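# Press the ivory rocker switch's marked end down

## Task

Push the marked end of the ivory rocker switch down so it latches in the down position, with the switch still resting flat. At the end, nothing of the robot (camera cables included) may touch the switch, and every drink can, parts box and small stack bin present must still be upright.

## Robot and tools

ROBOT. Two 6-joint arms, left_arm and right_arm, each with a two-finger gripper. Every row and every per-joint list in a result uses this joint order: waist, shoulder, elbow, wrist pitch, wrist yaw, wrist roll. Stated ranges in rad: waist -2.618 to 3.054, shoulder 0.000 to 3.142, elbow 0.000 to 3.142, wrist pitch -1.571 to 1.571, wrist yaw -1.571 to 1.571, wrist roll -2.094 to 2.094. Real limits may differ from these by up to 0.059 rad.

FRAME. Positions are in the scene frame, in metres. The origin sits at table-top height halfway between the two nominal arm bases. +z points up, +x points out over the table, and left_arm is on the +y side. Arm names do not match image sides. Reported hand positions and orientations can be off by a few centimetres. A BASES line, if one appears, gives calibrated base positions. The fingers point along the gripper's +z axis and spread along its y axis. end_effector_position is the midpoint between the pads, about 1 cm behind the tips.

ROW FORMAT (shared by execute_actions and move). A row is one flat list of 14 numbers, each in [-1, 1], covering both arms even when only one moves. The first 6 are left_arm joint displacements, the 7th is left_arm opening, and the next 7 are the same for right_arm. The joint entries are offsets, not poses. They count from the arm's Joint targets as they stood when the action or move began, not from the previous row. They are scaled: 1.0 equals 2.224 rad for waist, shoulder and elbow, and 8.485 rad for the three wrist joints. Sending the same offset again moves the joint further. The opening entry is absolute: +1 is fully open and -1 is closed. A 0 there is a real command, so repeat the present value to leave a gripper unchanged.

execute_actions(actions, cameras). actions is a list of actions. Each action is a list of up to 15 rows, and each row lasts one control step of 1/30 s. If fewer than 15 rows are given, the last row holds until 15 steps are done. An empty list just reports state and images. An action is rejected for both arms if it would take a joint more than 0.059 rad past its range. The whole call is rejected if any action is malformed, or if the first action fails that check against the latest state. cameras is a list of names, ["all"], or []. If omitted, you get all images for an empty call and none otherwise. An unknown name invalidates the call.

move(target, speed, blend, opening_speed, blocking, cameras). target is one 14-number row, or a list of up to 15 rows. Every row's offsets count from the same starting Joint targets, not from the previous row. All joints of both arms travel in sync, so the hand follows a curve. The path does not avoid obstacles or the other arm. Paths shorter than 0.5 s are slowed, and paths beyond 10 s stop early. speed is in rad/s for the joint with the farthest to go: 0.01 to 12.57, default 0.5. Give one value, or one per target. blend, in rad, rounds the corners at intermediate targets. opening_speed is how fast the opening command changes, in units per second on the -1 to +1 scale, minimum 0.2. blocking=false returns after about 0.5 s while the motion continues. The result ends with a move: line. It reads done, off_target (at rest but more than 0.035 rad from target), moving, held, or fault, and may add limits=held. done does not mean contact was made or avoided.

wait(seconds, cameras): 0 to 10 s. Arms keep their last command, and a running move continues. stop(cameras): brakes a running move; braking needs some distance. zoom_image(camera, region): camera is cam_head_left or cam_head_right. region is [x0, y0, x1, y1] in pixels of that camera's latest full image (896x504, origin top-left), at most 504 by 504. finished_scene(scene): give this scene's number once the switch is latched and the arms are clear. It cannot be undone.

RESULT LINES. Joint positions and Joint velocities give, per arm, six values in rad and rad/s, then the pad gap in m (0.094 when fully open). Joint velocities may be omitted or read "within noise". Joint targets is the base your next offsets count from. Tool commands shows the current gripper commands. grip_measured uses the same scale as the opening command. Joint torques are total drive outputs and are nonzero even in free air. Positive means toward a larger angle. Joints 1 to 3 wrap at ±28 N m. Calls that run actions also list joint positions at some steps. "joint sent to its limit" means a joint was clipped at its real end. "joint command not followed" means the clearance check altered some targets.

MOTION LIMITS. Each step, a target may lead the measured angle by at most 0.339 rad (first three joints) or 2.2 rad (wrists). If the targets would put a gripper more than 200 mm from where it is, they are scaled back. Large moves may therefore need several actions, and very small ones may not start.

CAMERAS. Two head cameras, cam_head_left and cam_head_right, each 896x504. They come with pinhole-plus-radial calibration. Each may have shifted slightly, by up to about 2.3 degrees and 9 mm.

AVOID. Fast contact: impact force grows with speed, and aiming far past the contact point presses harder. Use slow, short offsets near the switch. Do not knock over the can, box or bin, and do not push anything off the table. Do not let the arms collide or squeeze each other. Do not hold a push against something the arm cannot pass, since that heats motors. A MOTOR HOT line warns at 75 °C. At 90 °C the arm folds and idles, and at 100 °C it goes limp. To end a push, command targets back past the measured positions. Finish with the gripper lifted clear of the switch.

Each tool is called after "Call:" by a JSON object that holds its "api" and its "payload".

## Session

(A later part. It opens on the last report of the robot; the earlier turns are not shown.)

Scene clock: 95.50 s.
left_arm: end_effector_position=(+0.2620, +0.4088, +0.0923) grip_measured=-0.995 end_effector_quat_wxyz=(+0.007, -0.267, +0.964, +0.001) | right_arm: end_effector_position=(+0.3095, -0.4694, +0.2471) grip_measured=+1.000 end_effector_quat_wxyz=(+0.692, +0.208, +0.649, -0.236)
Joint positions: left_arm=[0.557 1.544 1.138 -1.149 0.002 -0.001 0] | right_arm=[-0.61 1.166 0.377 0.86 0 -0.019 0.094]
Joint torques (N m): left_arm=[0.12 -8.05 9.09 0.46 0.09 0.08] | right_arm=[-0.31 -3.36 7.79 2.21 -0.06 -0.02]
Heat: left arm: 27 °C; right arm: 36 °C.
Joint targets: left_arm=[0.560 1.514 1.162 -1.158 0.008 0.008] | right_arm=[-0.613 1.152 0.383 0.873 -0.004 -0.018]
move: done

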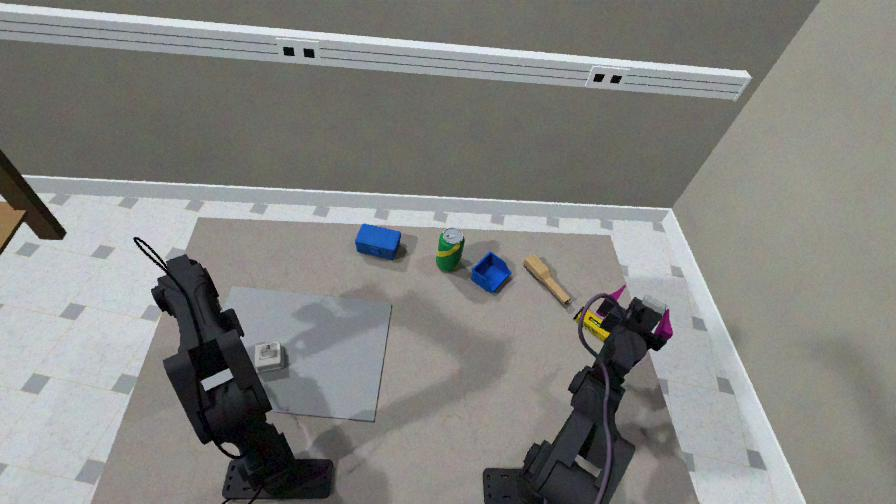

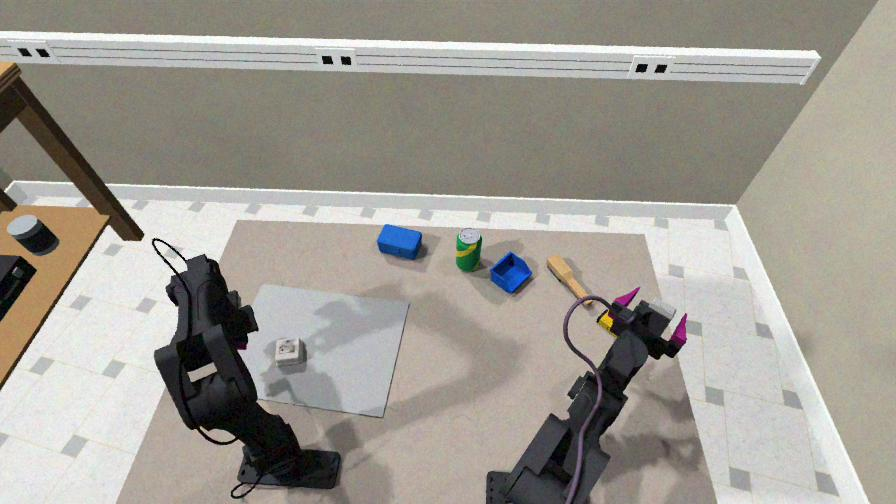

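Call:
{"api": "move", "payload": {"target": [0.0987, 0.01187, -0.05193, 0.00956, 0, 0, -1, 0.36641, 0.16353, 0.28665, -0.22965, 0.0005, 0.0021, -1], "speed": 0.6, "cameras": ["all"]}}

Call:
{"api": "zoom_image", "payload": {"camera": "cam_head_left", "region": [130, 290, 250, 410]}}

Call:
{"api": "zoom_image", "payload": {"camera": "cam_head_right", "region": [160, 290, 280, 410]}}

Call:
{"api": "zoom_image", "payload": {"camera": "cam_head_left", "region": [450, 290, 570, 410]}}

Call:
{"api": "zoom_image", "payload": {"camera": "cam_head_right", "region": [460, 290, 580, 410]}}

Scene clock: 122.43 s.
left_arm: end_effector_position=(+0.2192, +0.4466, +0.0714) grip_measured=-0.995 end_effector_quat_wxyz=(-0.005, -0.370, +0.929, -0.003) | right_arm: end_effector_position=(+0.2426, -0.2022, +0.0649) grip_measured=-0.996 end_effector_quat_wxyz=(-0.005, -0.088, +0.996, +0.000)
Joint positions: left_arm=[0.774 1.544 1.053 -1.092 0.002 -0.001 0] | right_arm=[0.199 1.502 0.986 -1.066 0 -0.007 0]
Joint torques (N m): left_arm=[0.5 -5.55 5.91 0.63 0.11 0.09] | right_arm=[0.24 -3.41 9.32 0.25 0 0.04]
Heat: left arm: 27 °C; right arm: 36 °C.
Joint targets: left_arm=[0.780 1.540 1.046 -1.077 0.009 0.008] | right_arm=[0.202 1.515 1.021 -1.075 0.000 -0.001]
move: done

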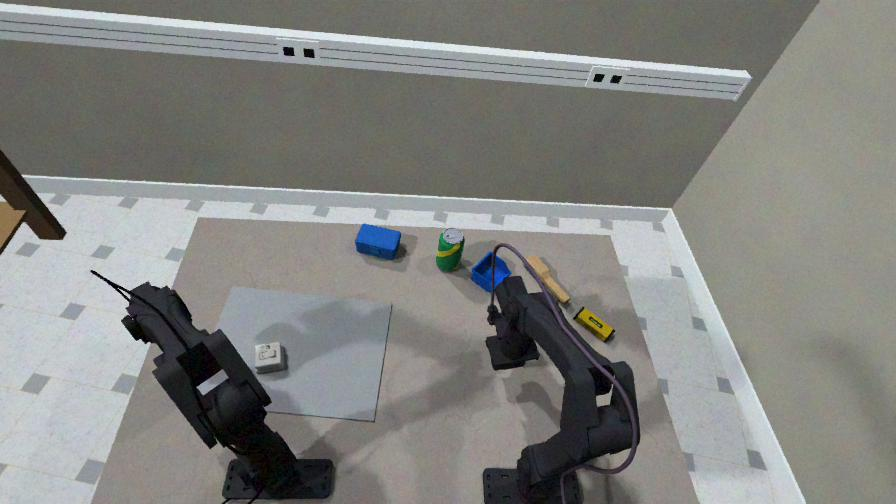

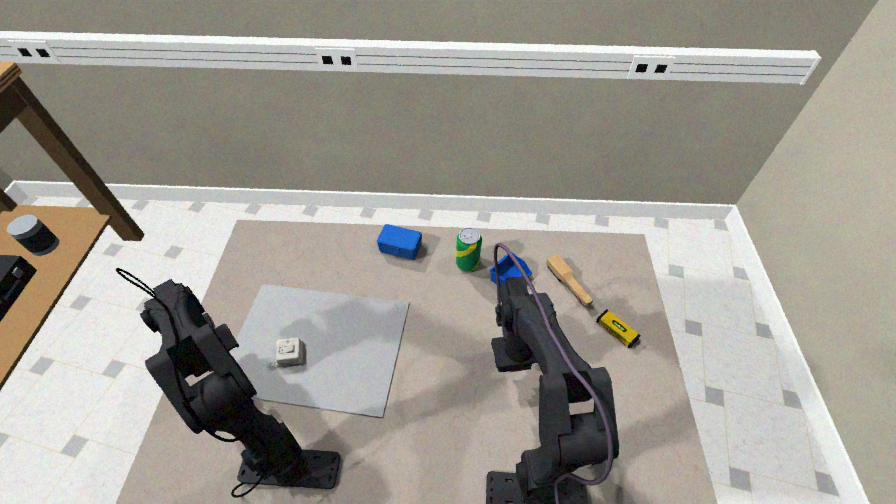

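Scaled by 4.200 from the camera's 896x504 image, which has a finer 1280x720 frame.

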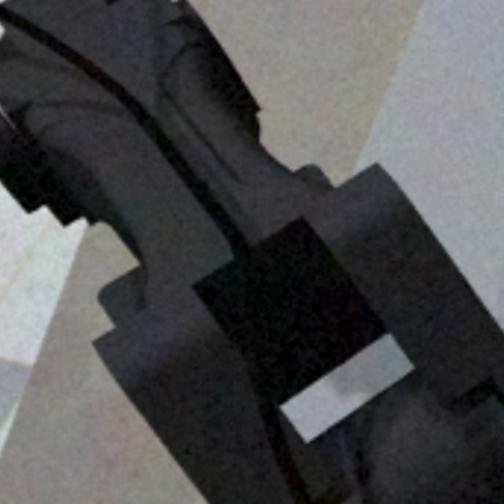

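Scaled by 4.200 from the camera's 896x504 image, which has a finer 1280x720 frame.

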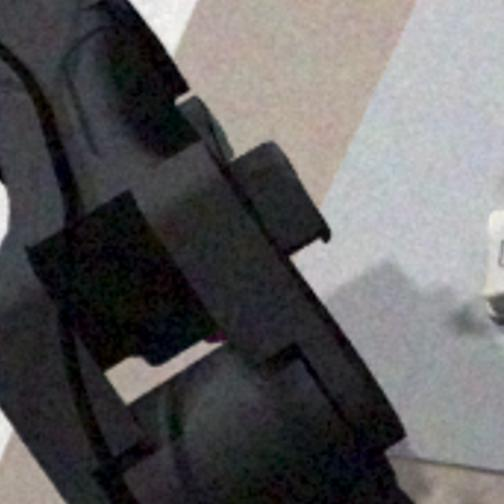

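Scaled by 4.200 from the camera's 896x504 image, which has a finer 1280x720 frame.

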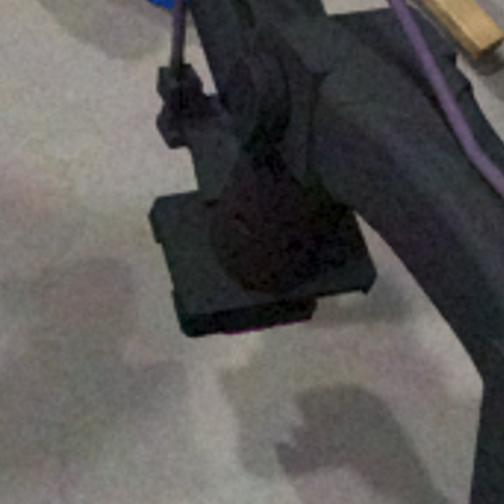

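Scaled by 4.200 from the camera's 896x504 image, which has a finer 1280x720 frame.

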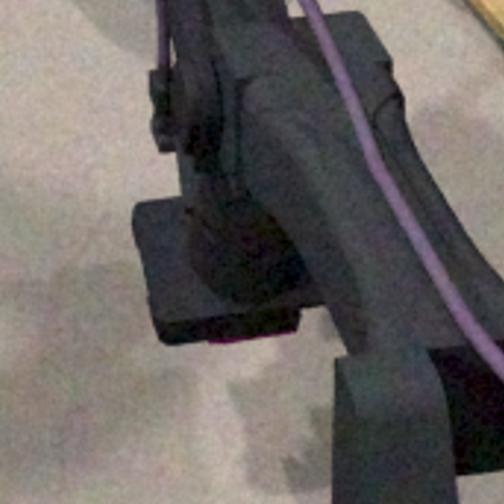

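Call:
{"api": "move", "payload": {"target": [-0.4518, 0.0301, 0.0103, -0.01836, 0, 0, -1, 0.0003, 0.0898, 0.0747, -0.01982, 0, 0, -1], "speed": 0.6, "cameras": ["all"]}}

Call:
{"api": "zoom_image", "payload": {"camera": "cam_head_left", "region": [290, 310, 390, 410]}}

Call:
{"api": "zoom_image", "payload": {"camera": "cam_head_right", "region": [300, 310, 400, 410]}}

Call:
{"api": "zoom_image", "payload": {"camera": "cam_head_left", "region": [470, 320, 570, 420]}}

Call:
{"api": "zoom_image", "payload": {"camera": "cam_head_right", "region": [480, 320, 580, 420]}}

Scene clock: 135.17 s.
left_arm: end_effector_position=(+0.2478, +0.2198, +0.0645) grip_measured=-0.995 end_effector_quat_wxyz=(-0.095, +0.119, +0.988, +0.009) | right_arm: end_effector_position=(+0.2438, -0.2020, +0.0617) grip_measured=-0.996 end_effector_quat_wxyz=(-0.103, -0.088, +0.991, -0.008)
Joint positions: left_arm=[-0.223 1.592 1.053 -1.223 0.005 -0.001 0] | right_arm=[0.199 1.699 1.154 -1.233 0 -0.007 0]
Joint torques (N m): left_arm=[-0.31 -4.03 7.79 0.06 0.07 0.06] | right_arm=[0.29 -4.59 8.83 -0.21 0 0.03]
Heat: left arm: 27 °C; right arm: 34 °C.
Joint targets: left_arm=[-0.225 1.607 1.069 -1.233 0.008 0.008] | right_arm=[0.203 1.715 1.187 -1.243 0.000 -0.001]
move: done

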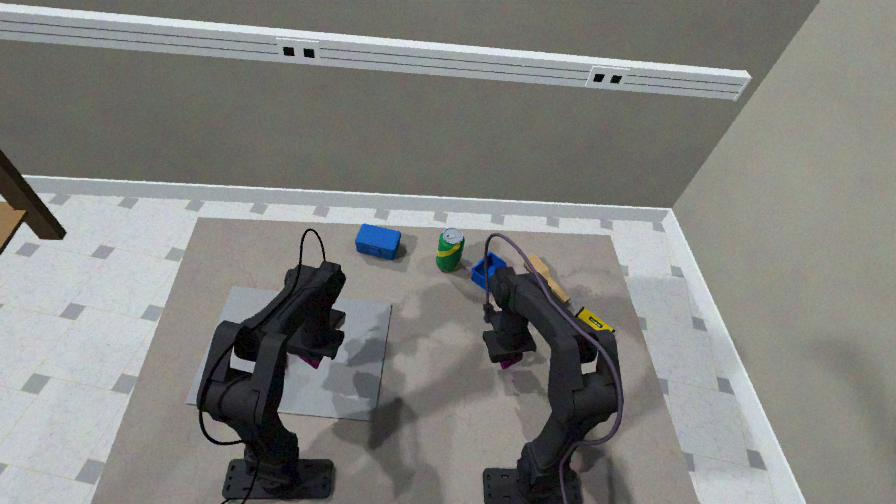

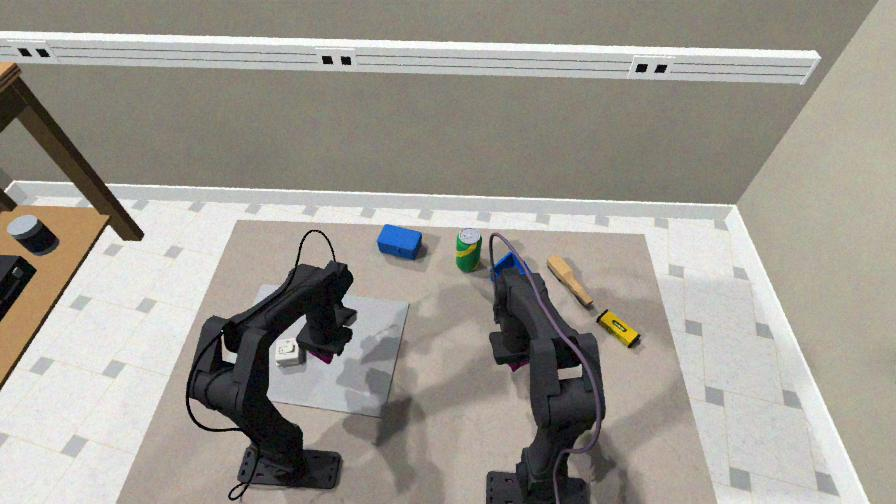

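Scaled by 5.040 from the camera's 896x504 image, which has a finer 1280x720 frame.

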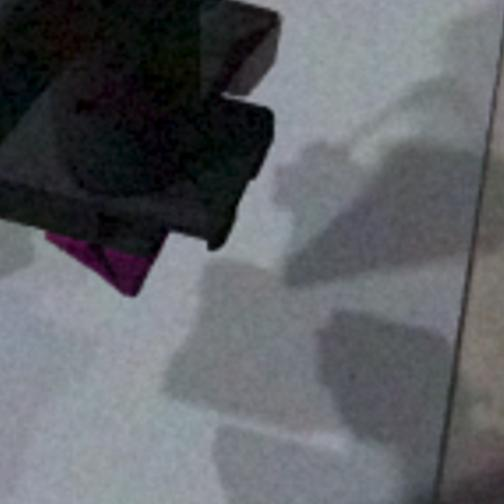

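Scaled by 5.040 from the camera's 896x504 image, which has a finer 1280x720 frame.

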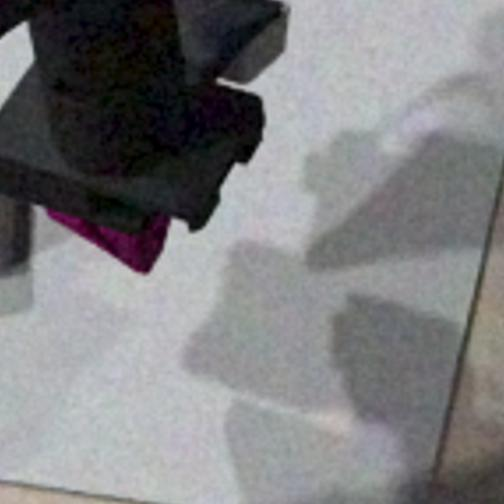

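Scaled by 5.040 from the camera's 896x504 image, which has a finer 1280x720 frame.

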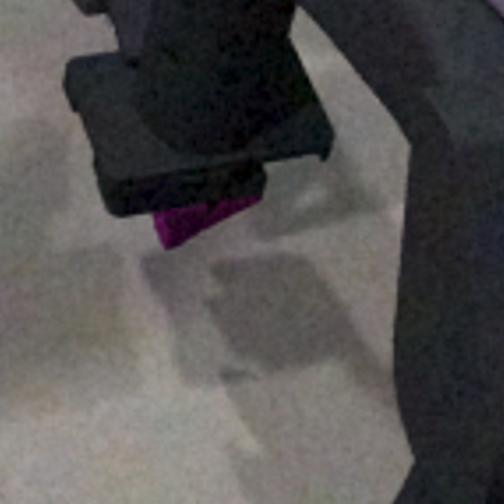

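Scaled by 5.040 from the camera's 896x504 image, which has a finer 1280x720 frame.

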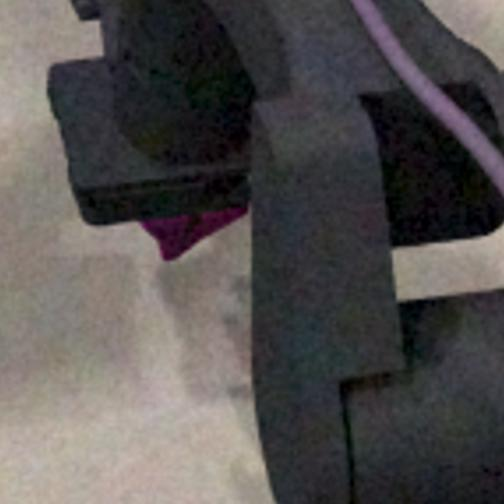

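Call:
{"api": "move", "payload": {"target": [0.37815, 0.06628, 0.07424, -0.00206, 0, 0, -1, -0.27774, 0.03647, 0.04402, -0.00196, 0, 0, -1], "speed": 0.5, "cameras": ["all"]}}

Call:
{"api": "zoom_image", "payload": {"camera": "cam_head_left", "region": [170, 300, 270, 400]}}

Call:
{"api": "zoom_image", "payload": {"camera": "cam_head_right", "region": [190, 300, 290, 400]}}

Call:
{"api": "zoom_image", "payload": {"camera": "cam_head_left", "region": [540, 320, 640, 420]}}

Call:
{"api": "zoom_image", "payload": {"camera": "cam_head_right", "region": [540, 320, 640, 420]}}

Scene clock: 143.73 s.
left_arm: end_effector_position=(+0.2470, +0.4162, +0.0640) grip_measured=-0.995 end_effector_quat_wxyz=(-0.093, -0.294, +0.951, -0.032) | right_arm: end_effector_position=(+0.2446, -0.3575, +0.0627) grip_measured=-0.996 end_effector_quat_wxyz=(-0.100, +0.217, +0.971, +0.023)
Joint positions: left_arm=[0.615 1.736 1.209 -1.24 0.006 -0.001 0] | right_arm=[-0.416 1.778 1.252 -1.25 0 -0.006 0]
Joint torques (N m): left_arm=[-0.06 -5.23 8.8 0.01 0.04 0.07] | right_arm=[-0.24 -5.14 8.77 -0.2 -0.01 0.03]
Heat: left arm: 27 °C; right arm: 34 °C.
Joint targets: left_arm=[0.616 1.754 1.234 -1.250 0.009 0.008] | right_arm=[-0.415 1.797 1.285 -1.260 0.000 -0.001]
move: done

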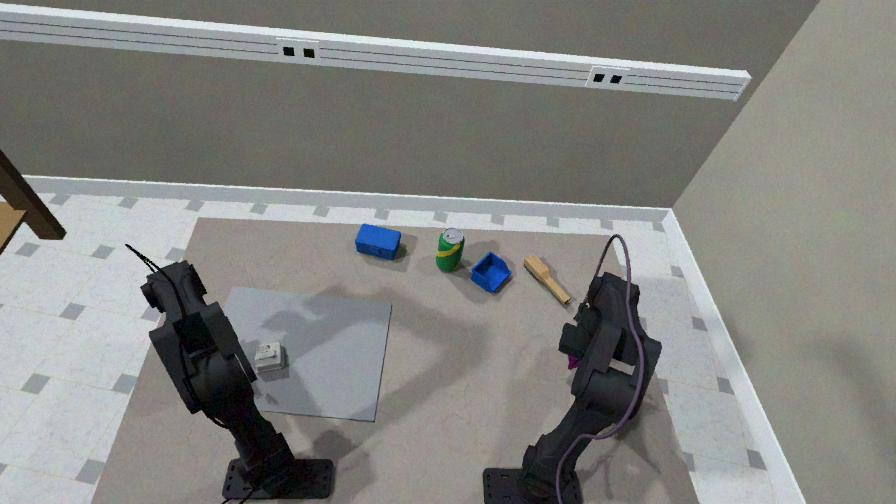

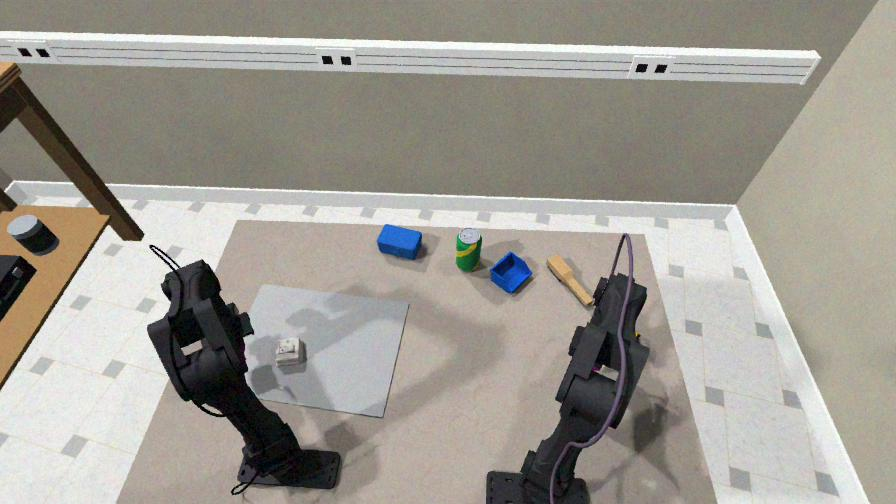

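Scaled by 5.040 from the camera's 896x504 image, which has a finer 1280x720 frame.

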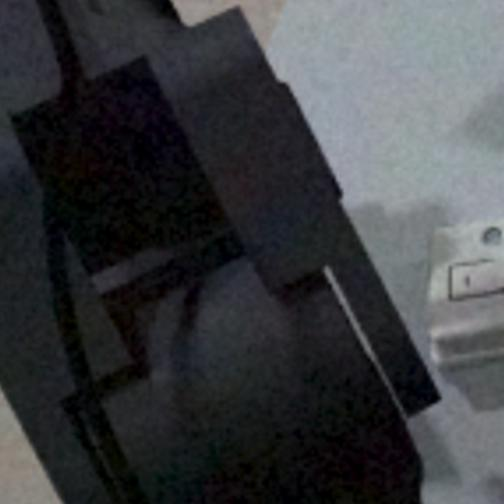

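Scaled by 5.040 from the camera's 896x504 image, which has a finer 1280x720 frame.

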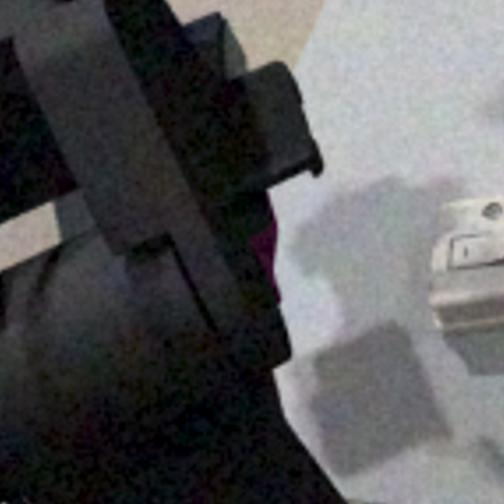

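Scaled by 5.040 from the camera's 896x504 image, which has a finer 1280x720 frame.

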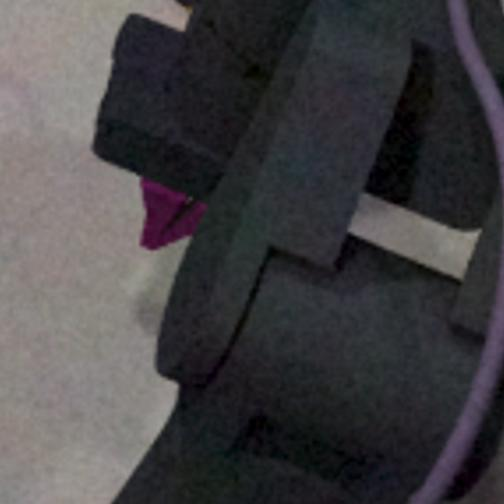

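Scaled by 5.040 from the camera's 896x504 image, which has a finer 1280x720 frame.

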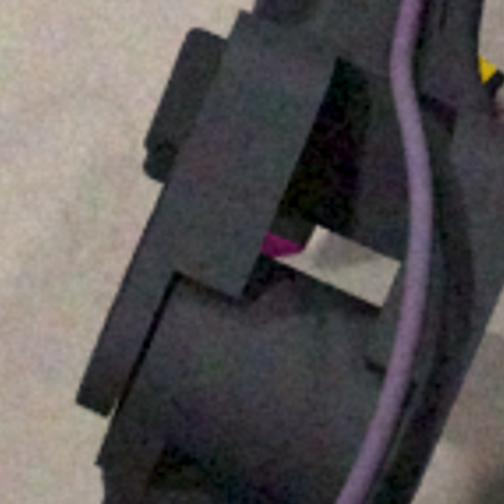

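Call:
{"api": "move", "payload": {"target": [-0.17657, 0.15468, 0.21088, -0.00342, 0, 0, -1, 0.30845, 0.16232, 0.22977, -0.00613, 0, 0, -1], "speed": 0.5, "cameras": ["all"]}}

Call:
{"api": "zoom_image", "payload": {"camera": "cam_head_left", "region": [220, 250, 320, 350]}}

Call:
{"api": "zoom_image", "payload": {"camera": "cam_head_right", "region": [240, 250, 340, 350]}}

Call:
{"api": "zoom_image", "payload": {"camera": "cam_head_left", "region": [440, 260, 540, 360]}}

Call:
{"api": "zoom_image", "payload": {"camera": "cam_head_right", "region": [450, 260, 550, 360]}}

Scene clock: 158.03 s.
left_arm: end_effector_position=(+0.3993, +0.3472, +0.0630) grip_measured=-0.995 end_effector_quat_wxyz=(-0.048, -0.102, +0.994, -0.008) | right_arm: end_effector_position=(+0.3779, -0.1497, +0.0619) grip_measured=-0.996 end_effector_quat_wxyz=(-0.051, -0.125, +0.991, -0.007)
Joint positions: left_arm=[0.222 2.074 1.676 -1.27 0.007 -0.001 0] | right_arm=[0.275 2.132 1.761 -1.302 0.001 -0.006 0]
Joint torques (N m): left_arm=[0.03 -8.05 9.18 0.21 0.02 0.05] | right_arm=[-0.03 -7.91 9.29 0.03 -0.01 0.02]
Heat: left arm: 28 °C; right arm: 34 °C.
Joint targets: left_arm=[0.223 2.099 1.704 -1.279 0.009 0.008] | right_arm=[0.271 2.157 1.796 -1.312 0.000 -0.001]
move: off_target (right_arm); right_arm: the elbow is farthest, 0.036 rad from its target

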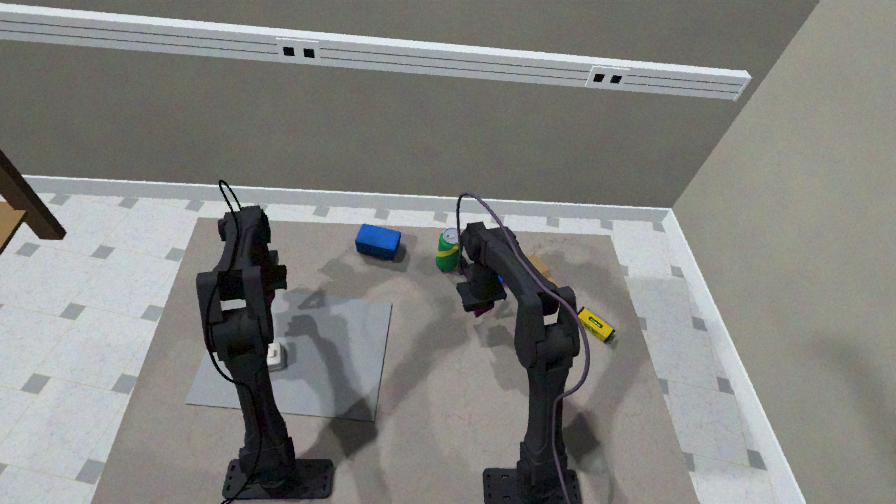

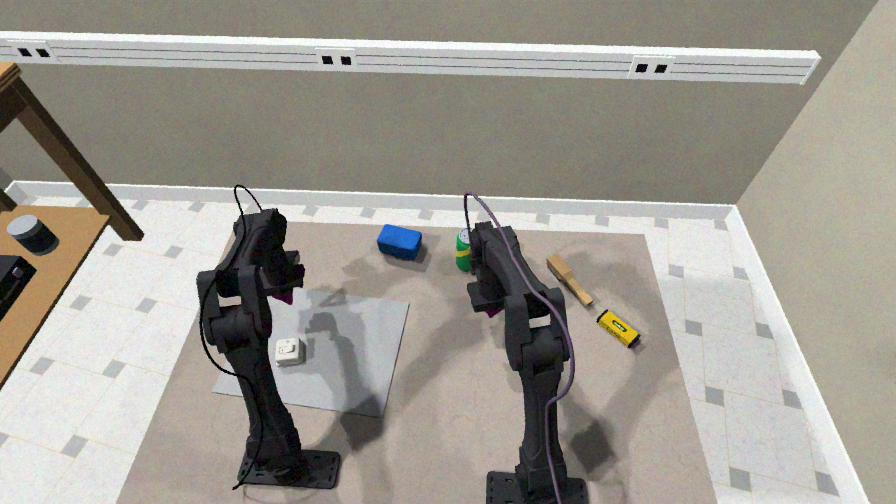

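Scaled by 5.040 from the camera's 896x504 image, which has a finer 1280x720 frame.

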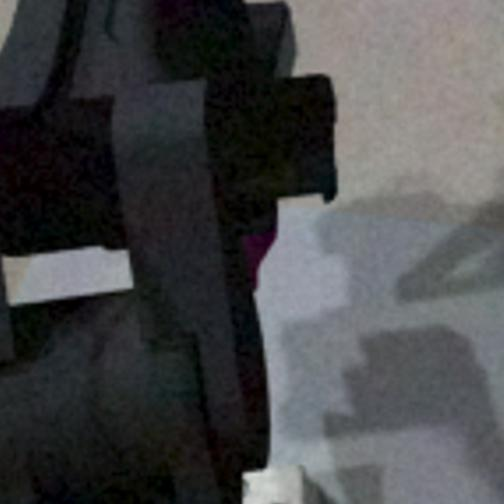

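Scaled by 5.040 from the camera's 896x504 image, which has a finer 1280x720 frame.

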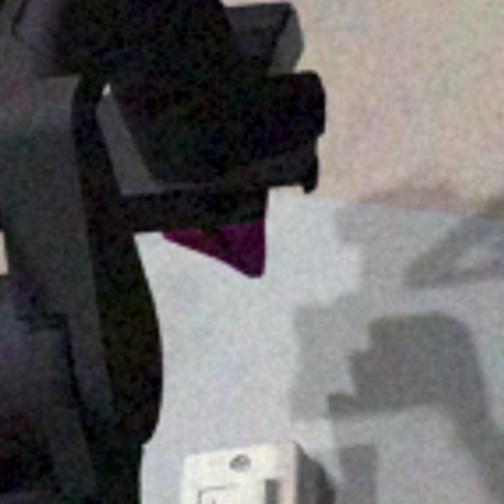

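Scaled by 5.040 from the camera's 896x504 image, which has a finer 1280x720 frame.

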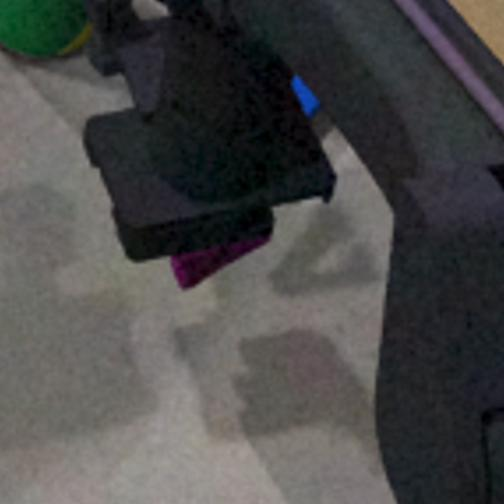

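Scaled by 5.040 from the camera's 896x504 image, which has a finer 1280x720 frame.

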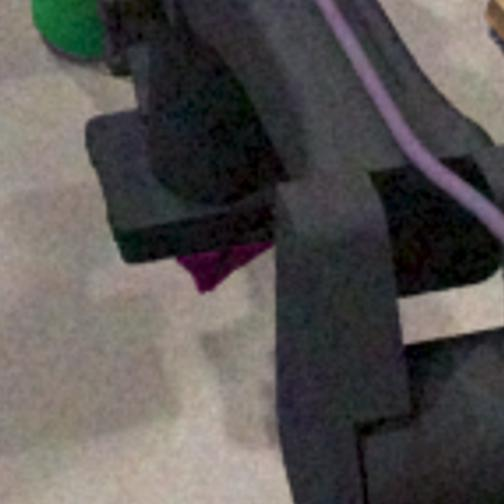

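Call:
{"api": "move", "payload": {"target": [-0.24748, 0.00931, 0.01219, -0.00603, 0, 0, -1, -0.16461, -0.15256, -0.20778, 0.01333, 0, 0, -1], "speed": 0.6, "cameras": ["all"]}}

Call:
{"api": "zoom_image", "payload": {"camera": "cam_head_left", "region": [310, 260, 410, 360]}}

Call:
{"api": "zoom_image", "payload": {"camera": "cam_head_right", "region": [330, 260, 430, 360]}}

Call:
{"api": "zoom_image", "payload": {"camera": "cam_head_left", "region": [500, 290, 600, 390]}}

Call:
{"api": "zoom_image", "payload": {"camera": "cam_head_right", "region": [510, 290, 610, 390]}}

Scene clock: 213.97 s.
left_arm: end_effector_position=(+0.3789, +0.1456, +0.0638) grip_measured=-0.995 end_effector_quat_wxyz=(-0.069, +0.173, +0.982, +0.008) | right_arm: end_effector_position=(+0.3045, -0.2814, +0.0610) grip_measured=-0.996 end_effector_quat_wxyz=(-0.070, +0.060, +0.996, +0.004)
Joint positions: left_arm=[-0.333 2.094 1.704 -1.321 0.009 0 0] | right_arm=[-0.097 1.853 1.352 -1.21 0.001 -0.006 0]
Joint torques (N m): left_arm=[0.4 -7.98 9.01 0.15 0.02 0.05] | right_arm=[0.24 -9.89 4.62 0.18 -0.01 0.03]
Heat: left arm: 29 °C; right arm: 33 °C.
Joint targets: left_arm=[-0.327 2.119 1.731 -1.331 0.008 0.008] | right_arm=[-0.095 1.818 1.334 -1.199 0.000 -0.001]
move: off_target (right_arm); right_arm: the shoulder is farthest, 0.036 rad from its target

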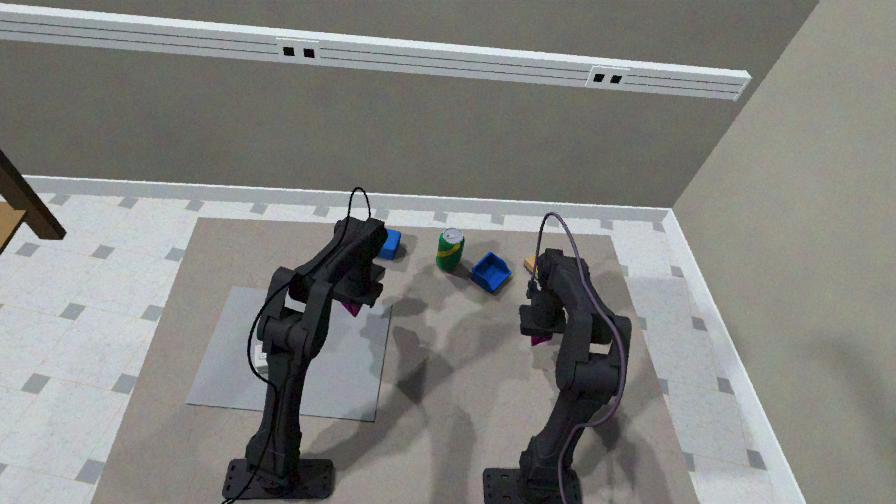

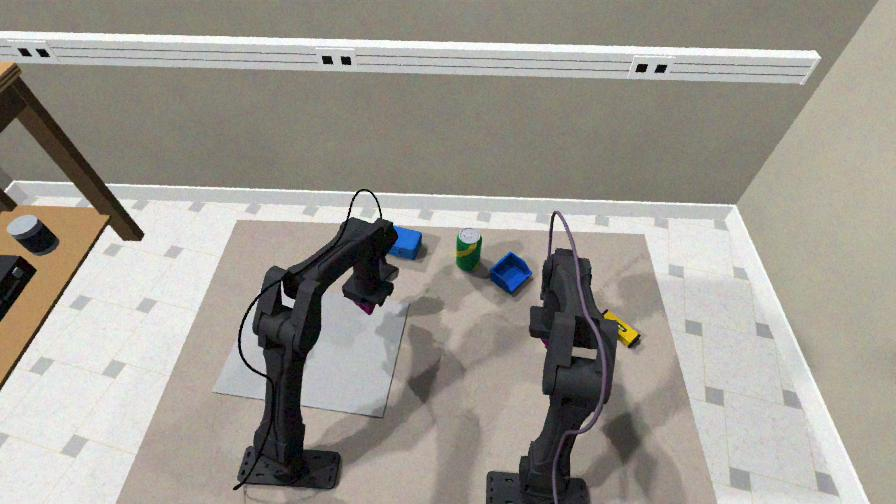

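Scaled by 5.040 from the camera's 896x504 image, which has a finer 1280x720 frame.

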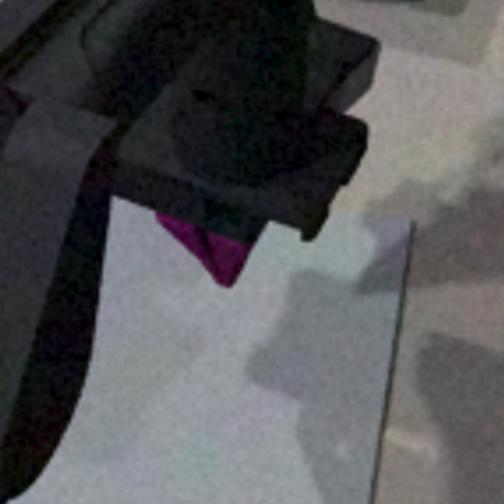

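Scaled by 5.040 from the camera's 896x504 image, which has a finer 1280x720 frame.

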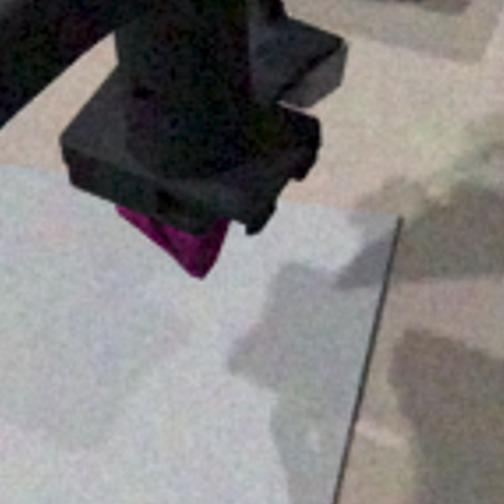

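Scaled by 5.040 from the camera's 896x504 image, which has a finer 1280x720 frame.

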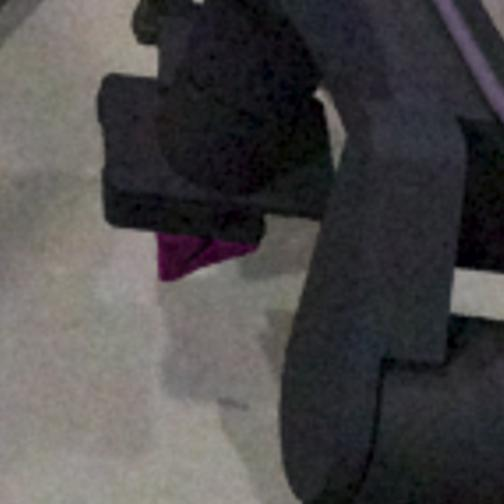

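Scaled by 5.040 from the camera's 896x504 image, which has a finer 1280x720 frame.

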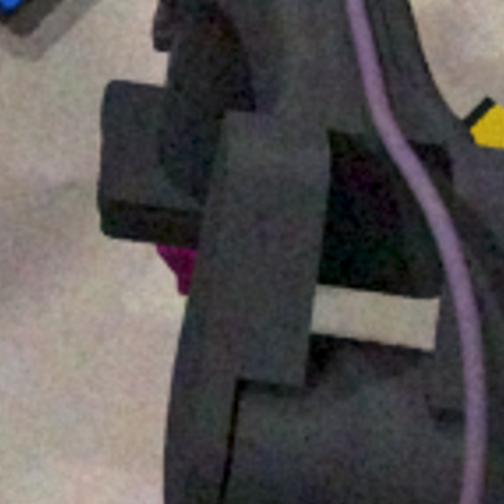

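Call:
{"api": "move", "payload": {"target": [0.24056, -0.19874, -0.25585, 0.01933, -0.001, -0.001, -1, 0, 0, 0, 0, 0, 0, -1], "speed": 0.8, "cameras": ["all"]}}

Call:
{"api": "zoom_image", "payload": {"camera": "cam_head_left", "region": [225, 300, 305, 380]}}

Call:
{"api": "zoom_image", "payload": {"camera": "cam_head_right", "region": [245, 300, 325, 380]}}

Scene clock: 228.90 s.
left_arm: end_effector_position=(+0.2892, +0.3213, +0.0585) grip_measured=-0.995 end_effector_quat_wxyz=(-0.078, -0.095, +0.992, -0.009) | right_arm: end_effector_position=(+0.3047, -0.2814, +0.0610) grip_measured=-0.996 end_effector_quat_wxyz=(-0.070, +0.060, +0.996, +0.004)
Joint positions: left_arm=[0.208 1.713 1.167 -1.181 0.003 0 0] | right_arm=[-0.097 1.853 1.352 -1.21 0.001 -0.006 0]
Joint torques (N m): left_arm=[-0.05 -9.54 5.72 0.37 -0.03 -0.02] | right_arm=[0.17 -9.89 4.6 0.16 -0.01 0.03]
Heat: left arm: 29 °C; right arm: 32 °C.
Joint targets: left_arm=[0.208 1.677 1.161 -1.167 0.000 0.000] | right_arm=[-0.095 1.818 1.334 -1.199 0.000 -0.001]
move: off_target (left_arm); left_arm: the shoulder is farthest, 0.036 rad from its target

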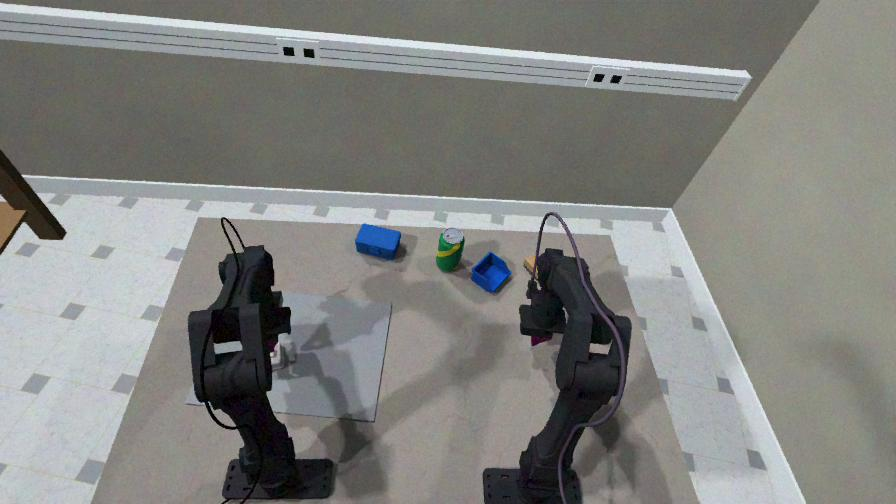

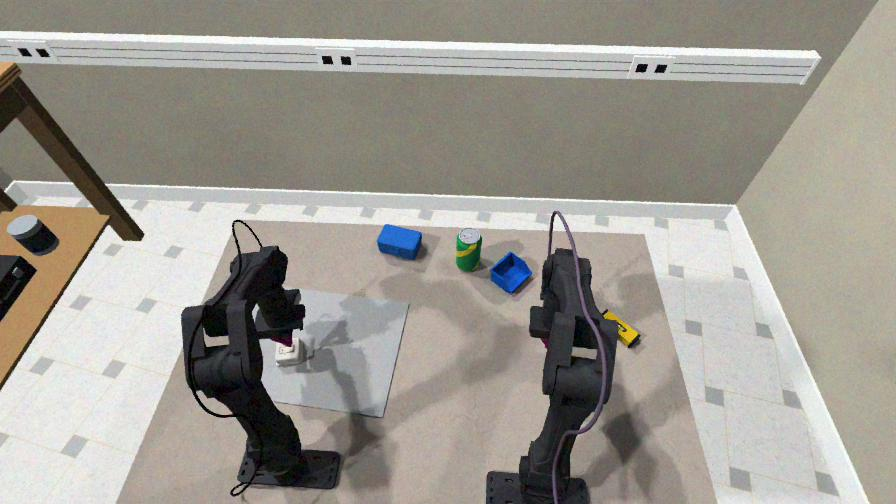

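Scaled by 6.300 from the camera's 896x504 image, which has a finer 1280x720 frame.

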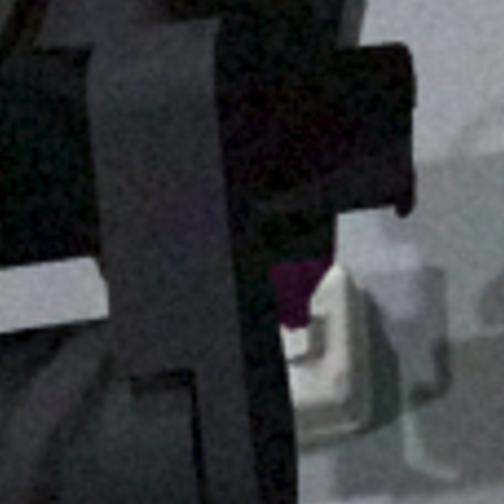

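Scaled by 6.300 from the camera's 896x504 image, which has a finer 1280x720 frame.

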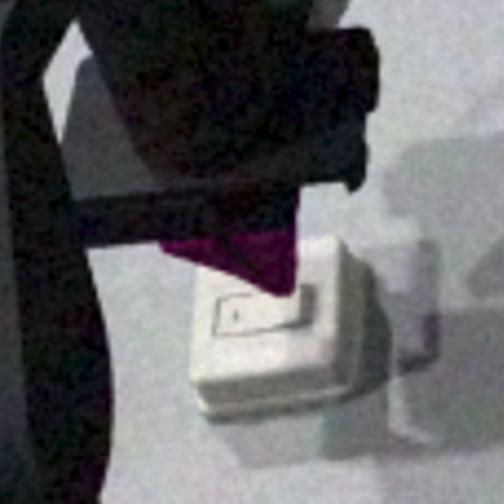

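Call:
{"api": "move", "payload": {"target": [0, 0.04317, -0.04272, 0.01732, 0, 0, -1, 0, 0, 0, 0, 0, 0, -1], "speed": 0.2}}

Scene clock: 233.27 s.
left_arm: end_effector_position=(+0.2889, +0.3209, +0.0366) grip_measured=-0.995 end_effector_quat_wxyz=(-0.072, -0.095, +0.993, -0.009) | right_arm: end_effector_position=(+0.3048, -0.2814, +0.0610) grip_measured=-0.996 end_effector_quat_wxyz=(-0.070, +0.060, +0.996, +0.004)
Joint positions: left_arm=[0.208 1.731 1.097 -1.082 0.005 0 0] | right_arm=[-0.097 1.853 1.352 -1.209 0.001 -0.006 0]
Joint torques (N m): left_arm=[0.02 -3.18 3.19 0.89 -0.03 -0.03] | right_arm=[0.17 -9.88 4.6 0.16 -0.01 0.02]
Heat: left arm: 29 °C; right arm: 32 °C.
Joint targets: left_arm=[0.208 1.773 1.067 -1.020 0.000 0.000] | right_arm=[-0.095 1.818 1.334 -1.199 0.000 -0.001]
move: off_target (left_arm); left_arm: the wrist pitch is farthest, 0.062 rad from its target

Call:
{"api": "move", "payload": {"target": [[0, -0.055, 0.055, -0.0195, 0, 0, -1, 0, 0, 0, 0, 0, 0, -1], [0.15, -0.10, 0.06, -0.022, 0, 0, -1, 0, 0, 0, 0, 0, 0, -1]], "speed": [0.4, 0.8], "blend": [0.05, 0], "cameras": ["all"]}}

Call:
{"api": "zoom_image", "payload": {"camera": "cam_head_left", "region": [230, 320, 310, 400]}}

Call:
{"api": "zoom_image", "payload": {"camera": "cam_head_right", "region": [250, 310, 330, 390]}}

Scene clock: 236.43 s.
left_arm: end_effector_position=(+0.2626, +0.4035, +0.0922) grip_measured=-0.995 end_effector_quat_wxyz=(-0.016, -0.258, +0.966, -0.005) | right_arm: end_effector_position=(+0.3048, -0.2814, +0.0610) grip_measured=-0.996 end_effector_quat_wxyz=(-0.070, +0.060, +0.996, +0.004)
Joint positions: left_arm=[0.539 1.582 1.174 -1.197 0.002 0 0] | right_arm=[-0.097 1.853 1.352 -1.209 0.001 -0.006 0]
Joint torques (N m): left_arm=[0.01 -8.27 9.11 0.37 -0.02 -0.03] | right_arm=[0.18 -9.89 4.6 0.16 -0.02 0.03]
Heat: left arm: 28 °C; right arm: 32 °C.
Joint targets: left_arm=[0.541 1.551 1.200 -1.206 0.000 0.000] | right_arm=[-0.095 1.818 1.334 -1.199 0.000 -0.001]
move: done

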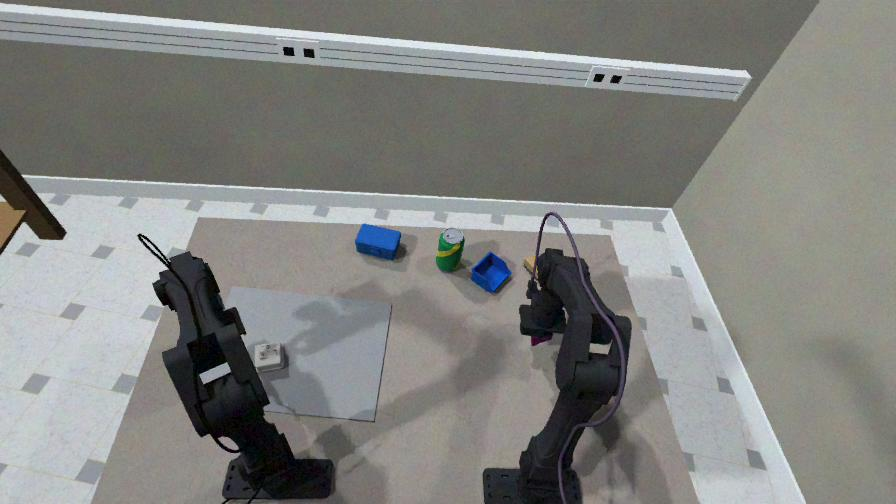

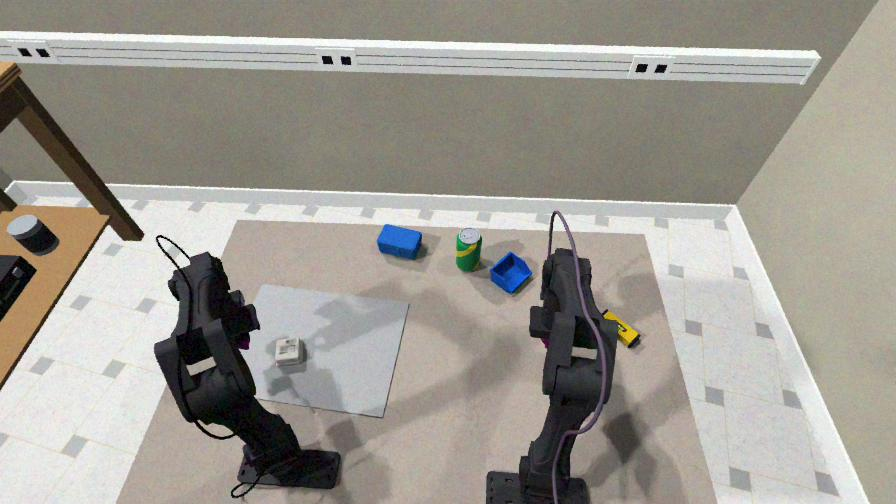

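Scaled by 6.300 from the camera's 896x504 image, which has a finer 1280x720 frame.

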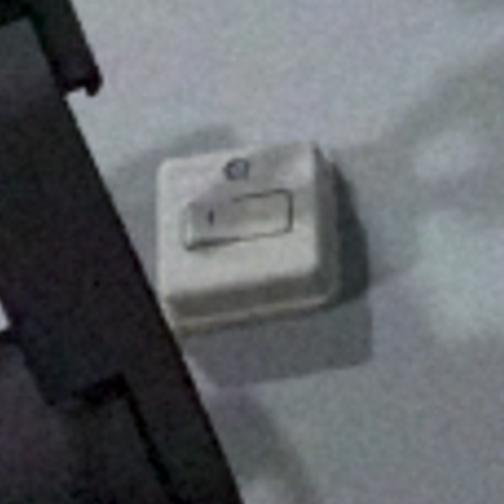

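Scaled by 6.300 from the camera's 896x504 image, which has a finer 1280x720 frame.

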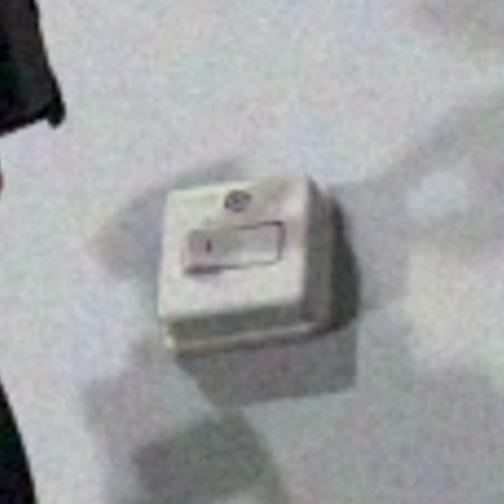

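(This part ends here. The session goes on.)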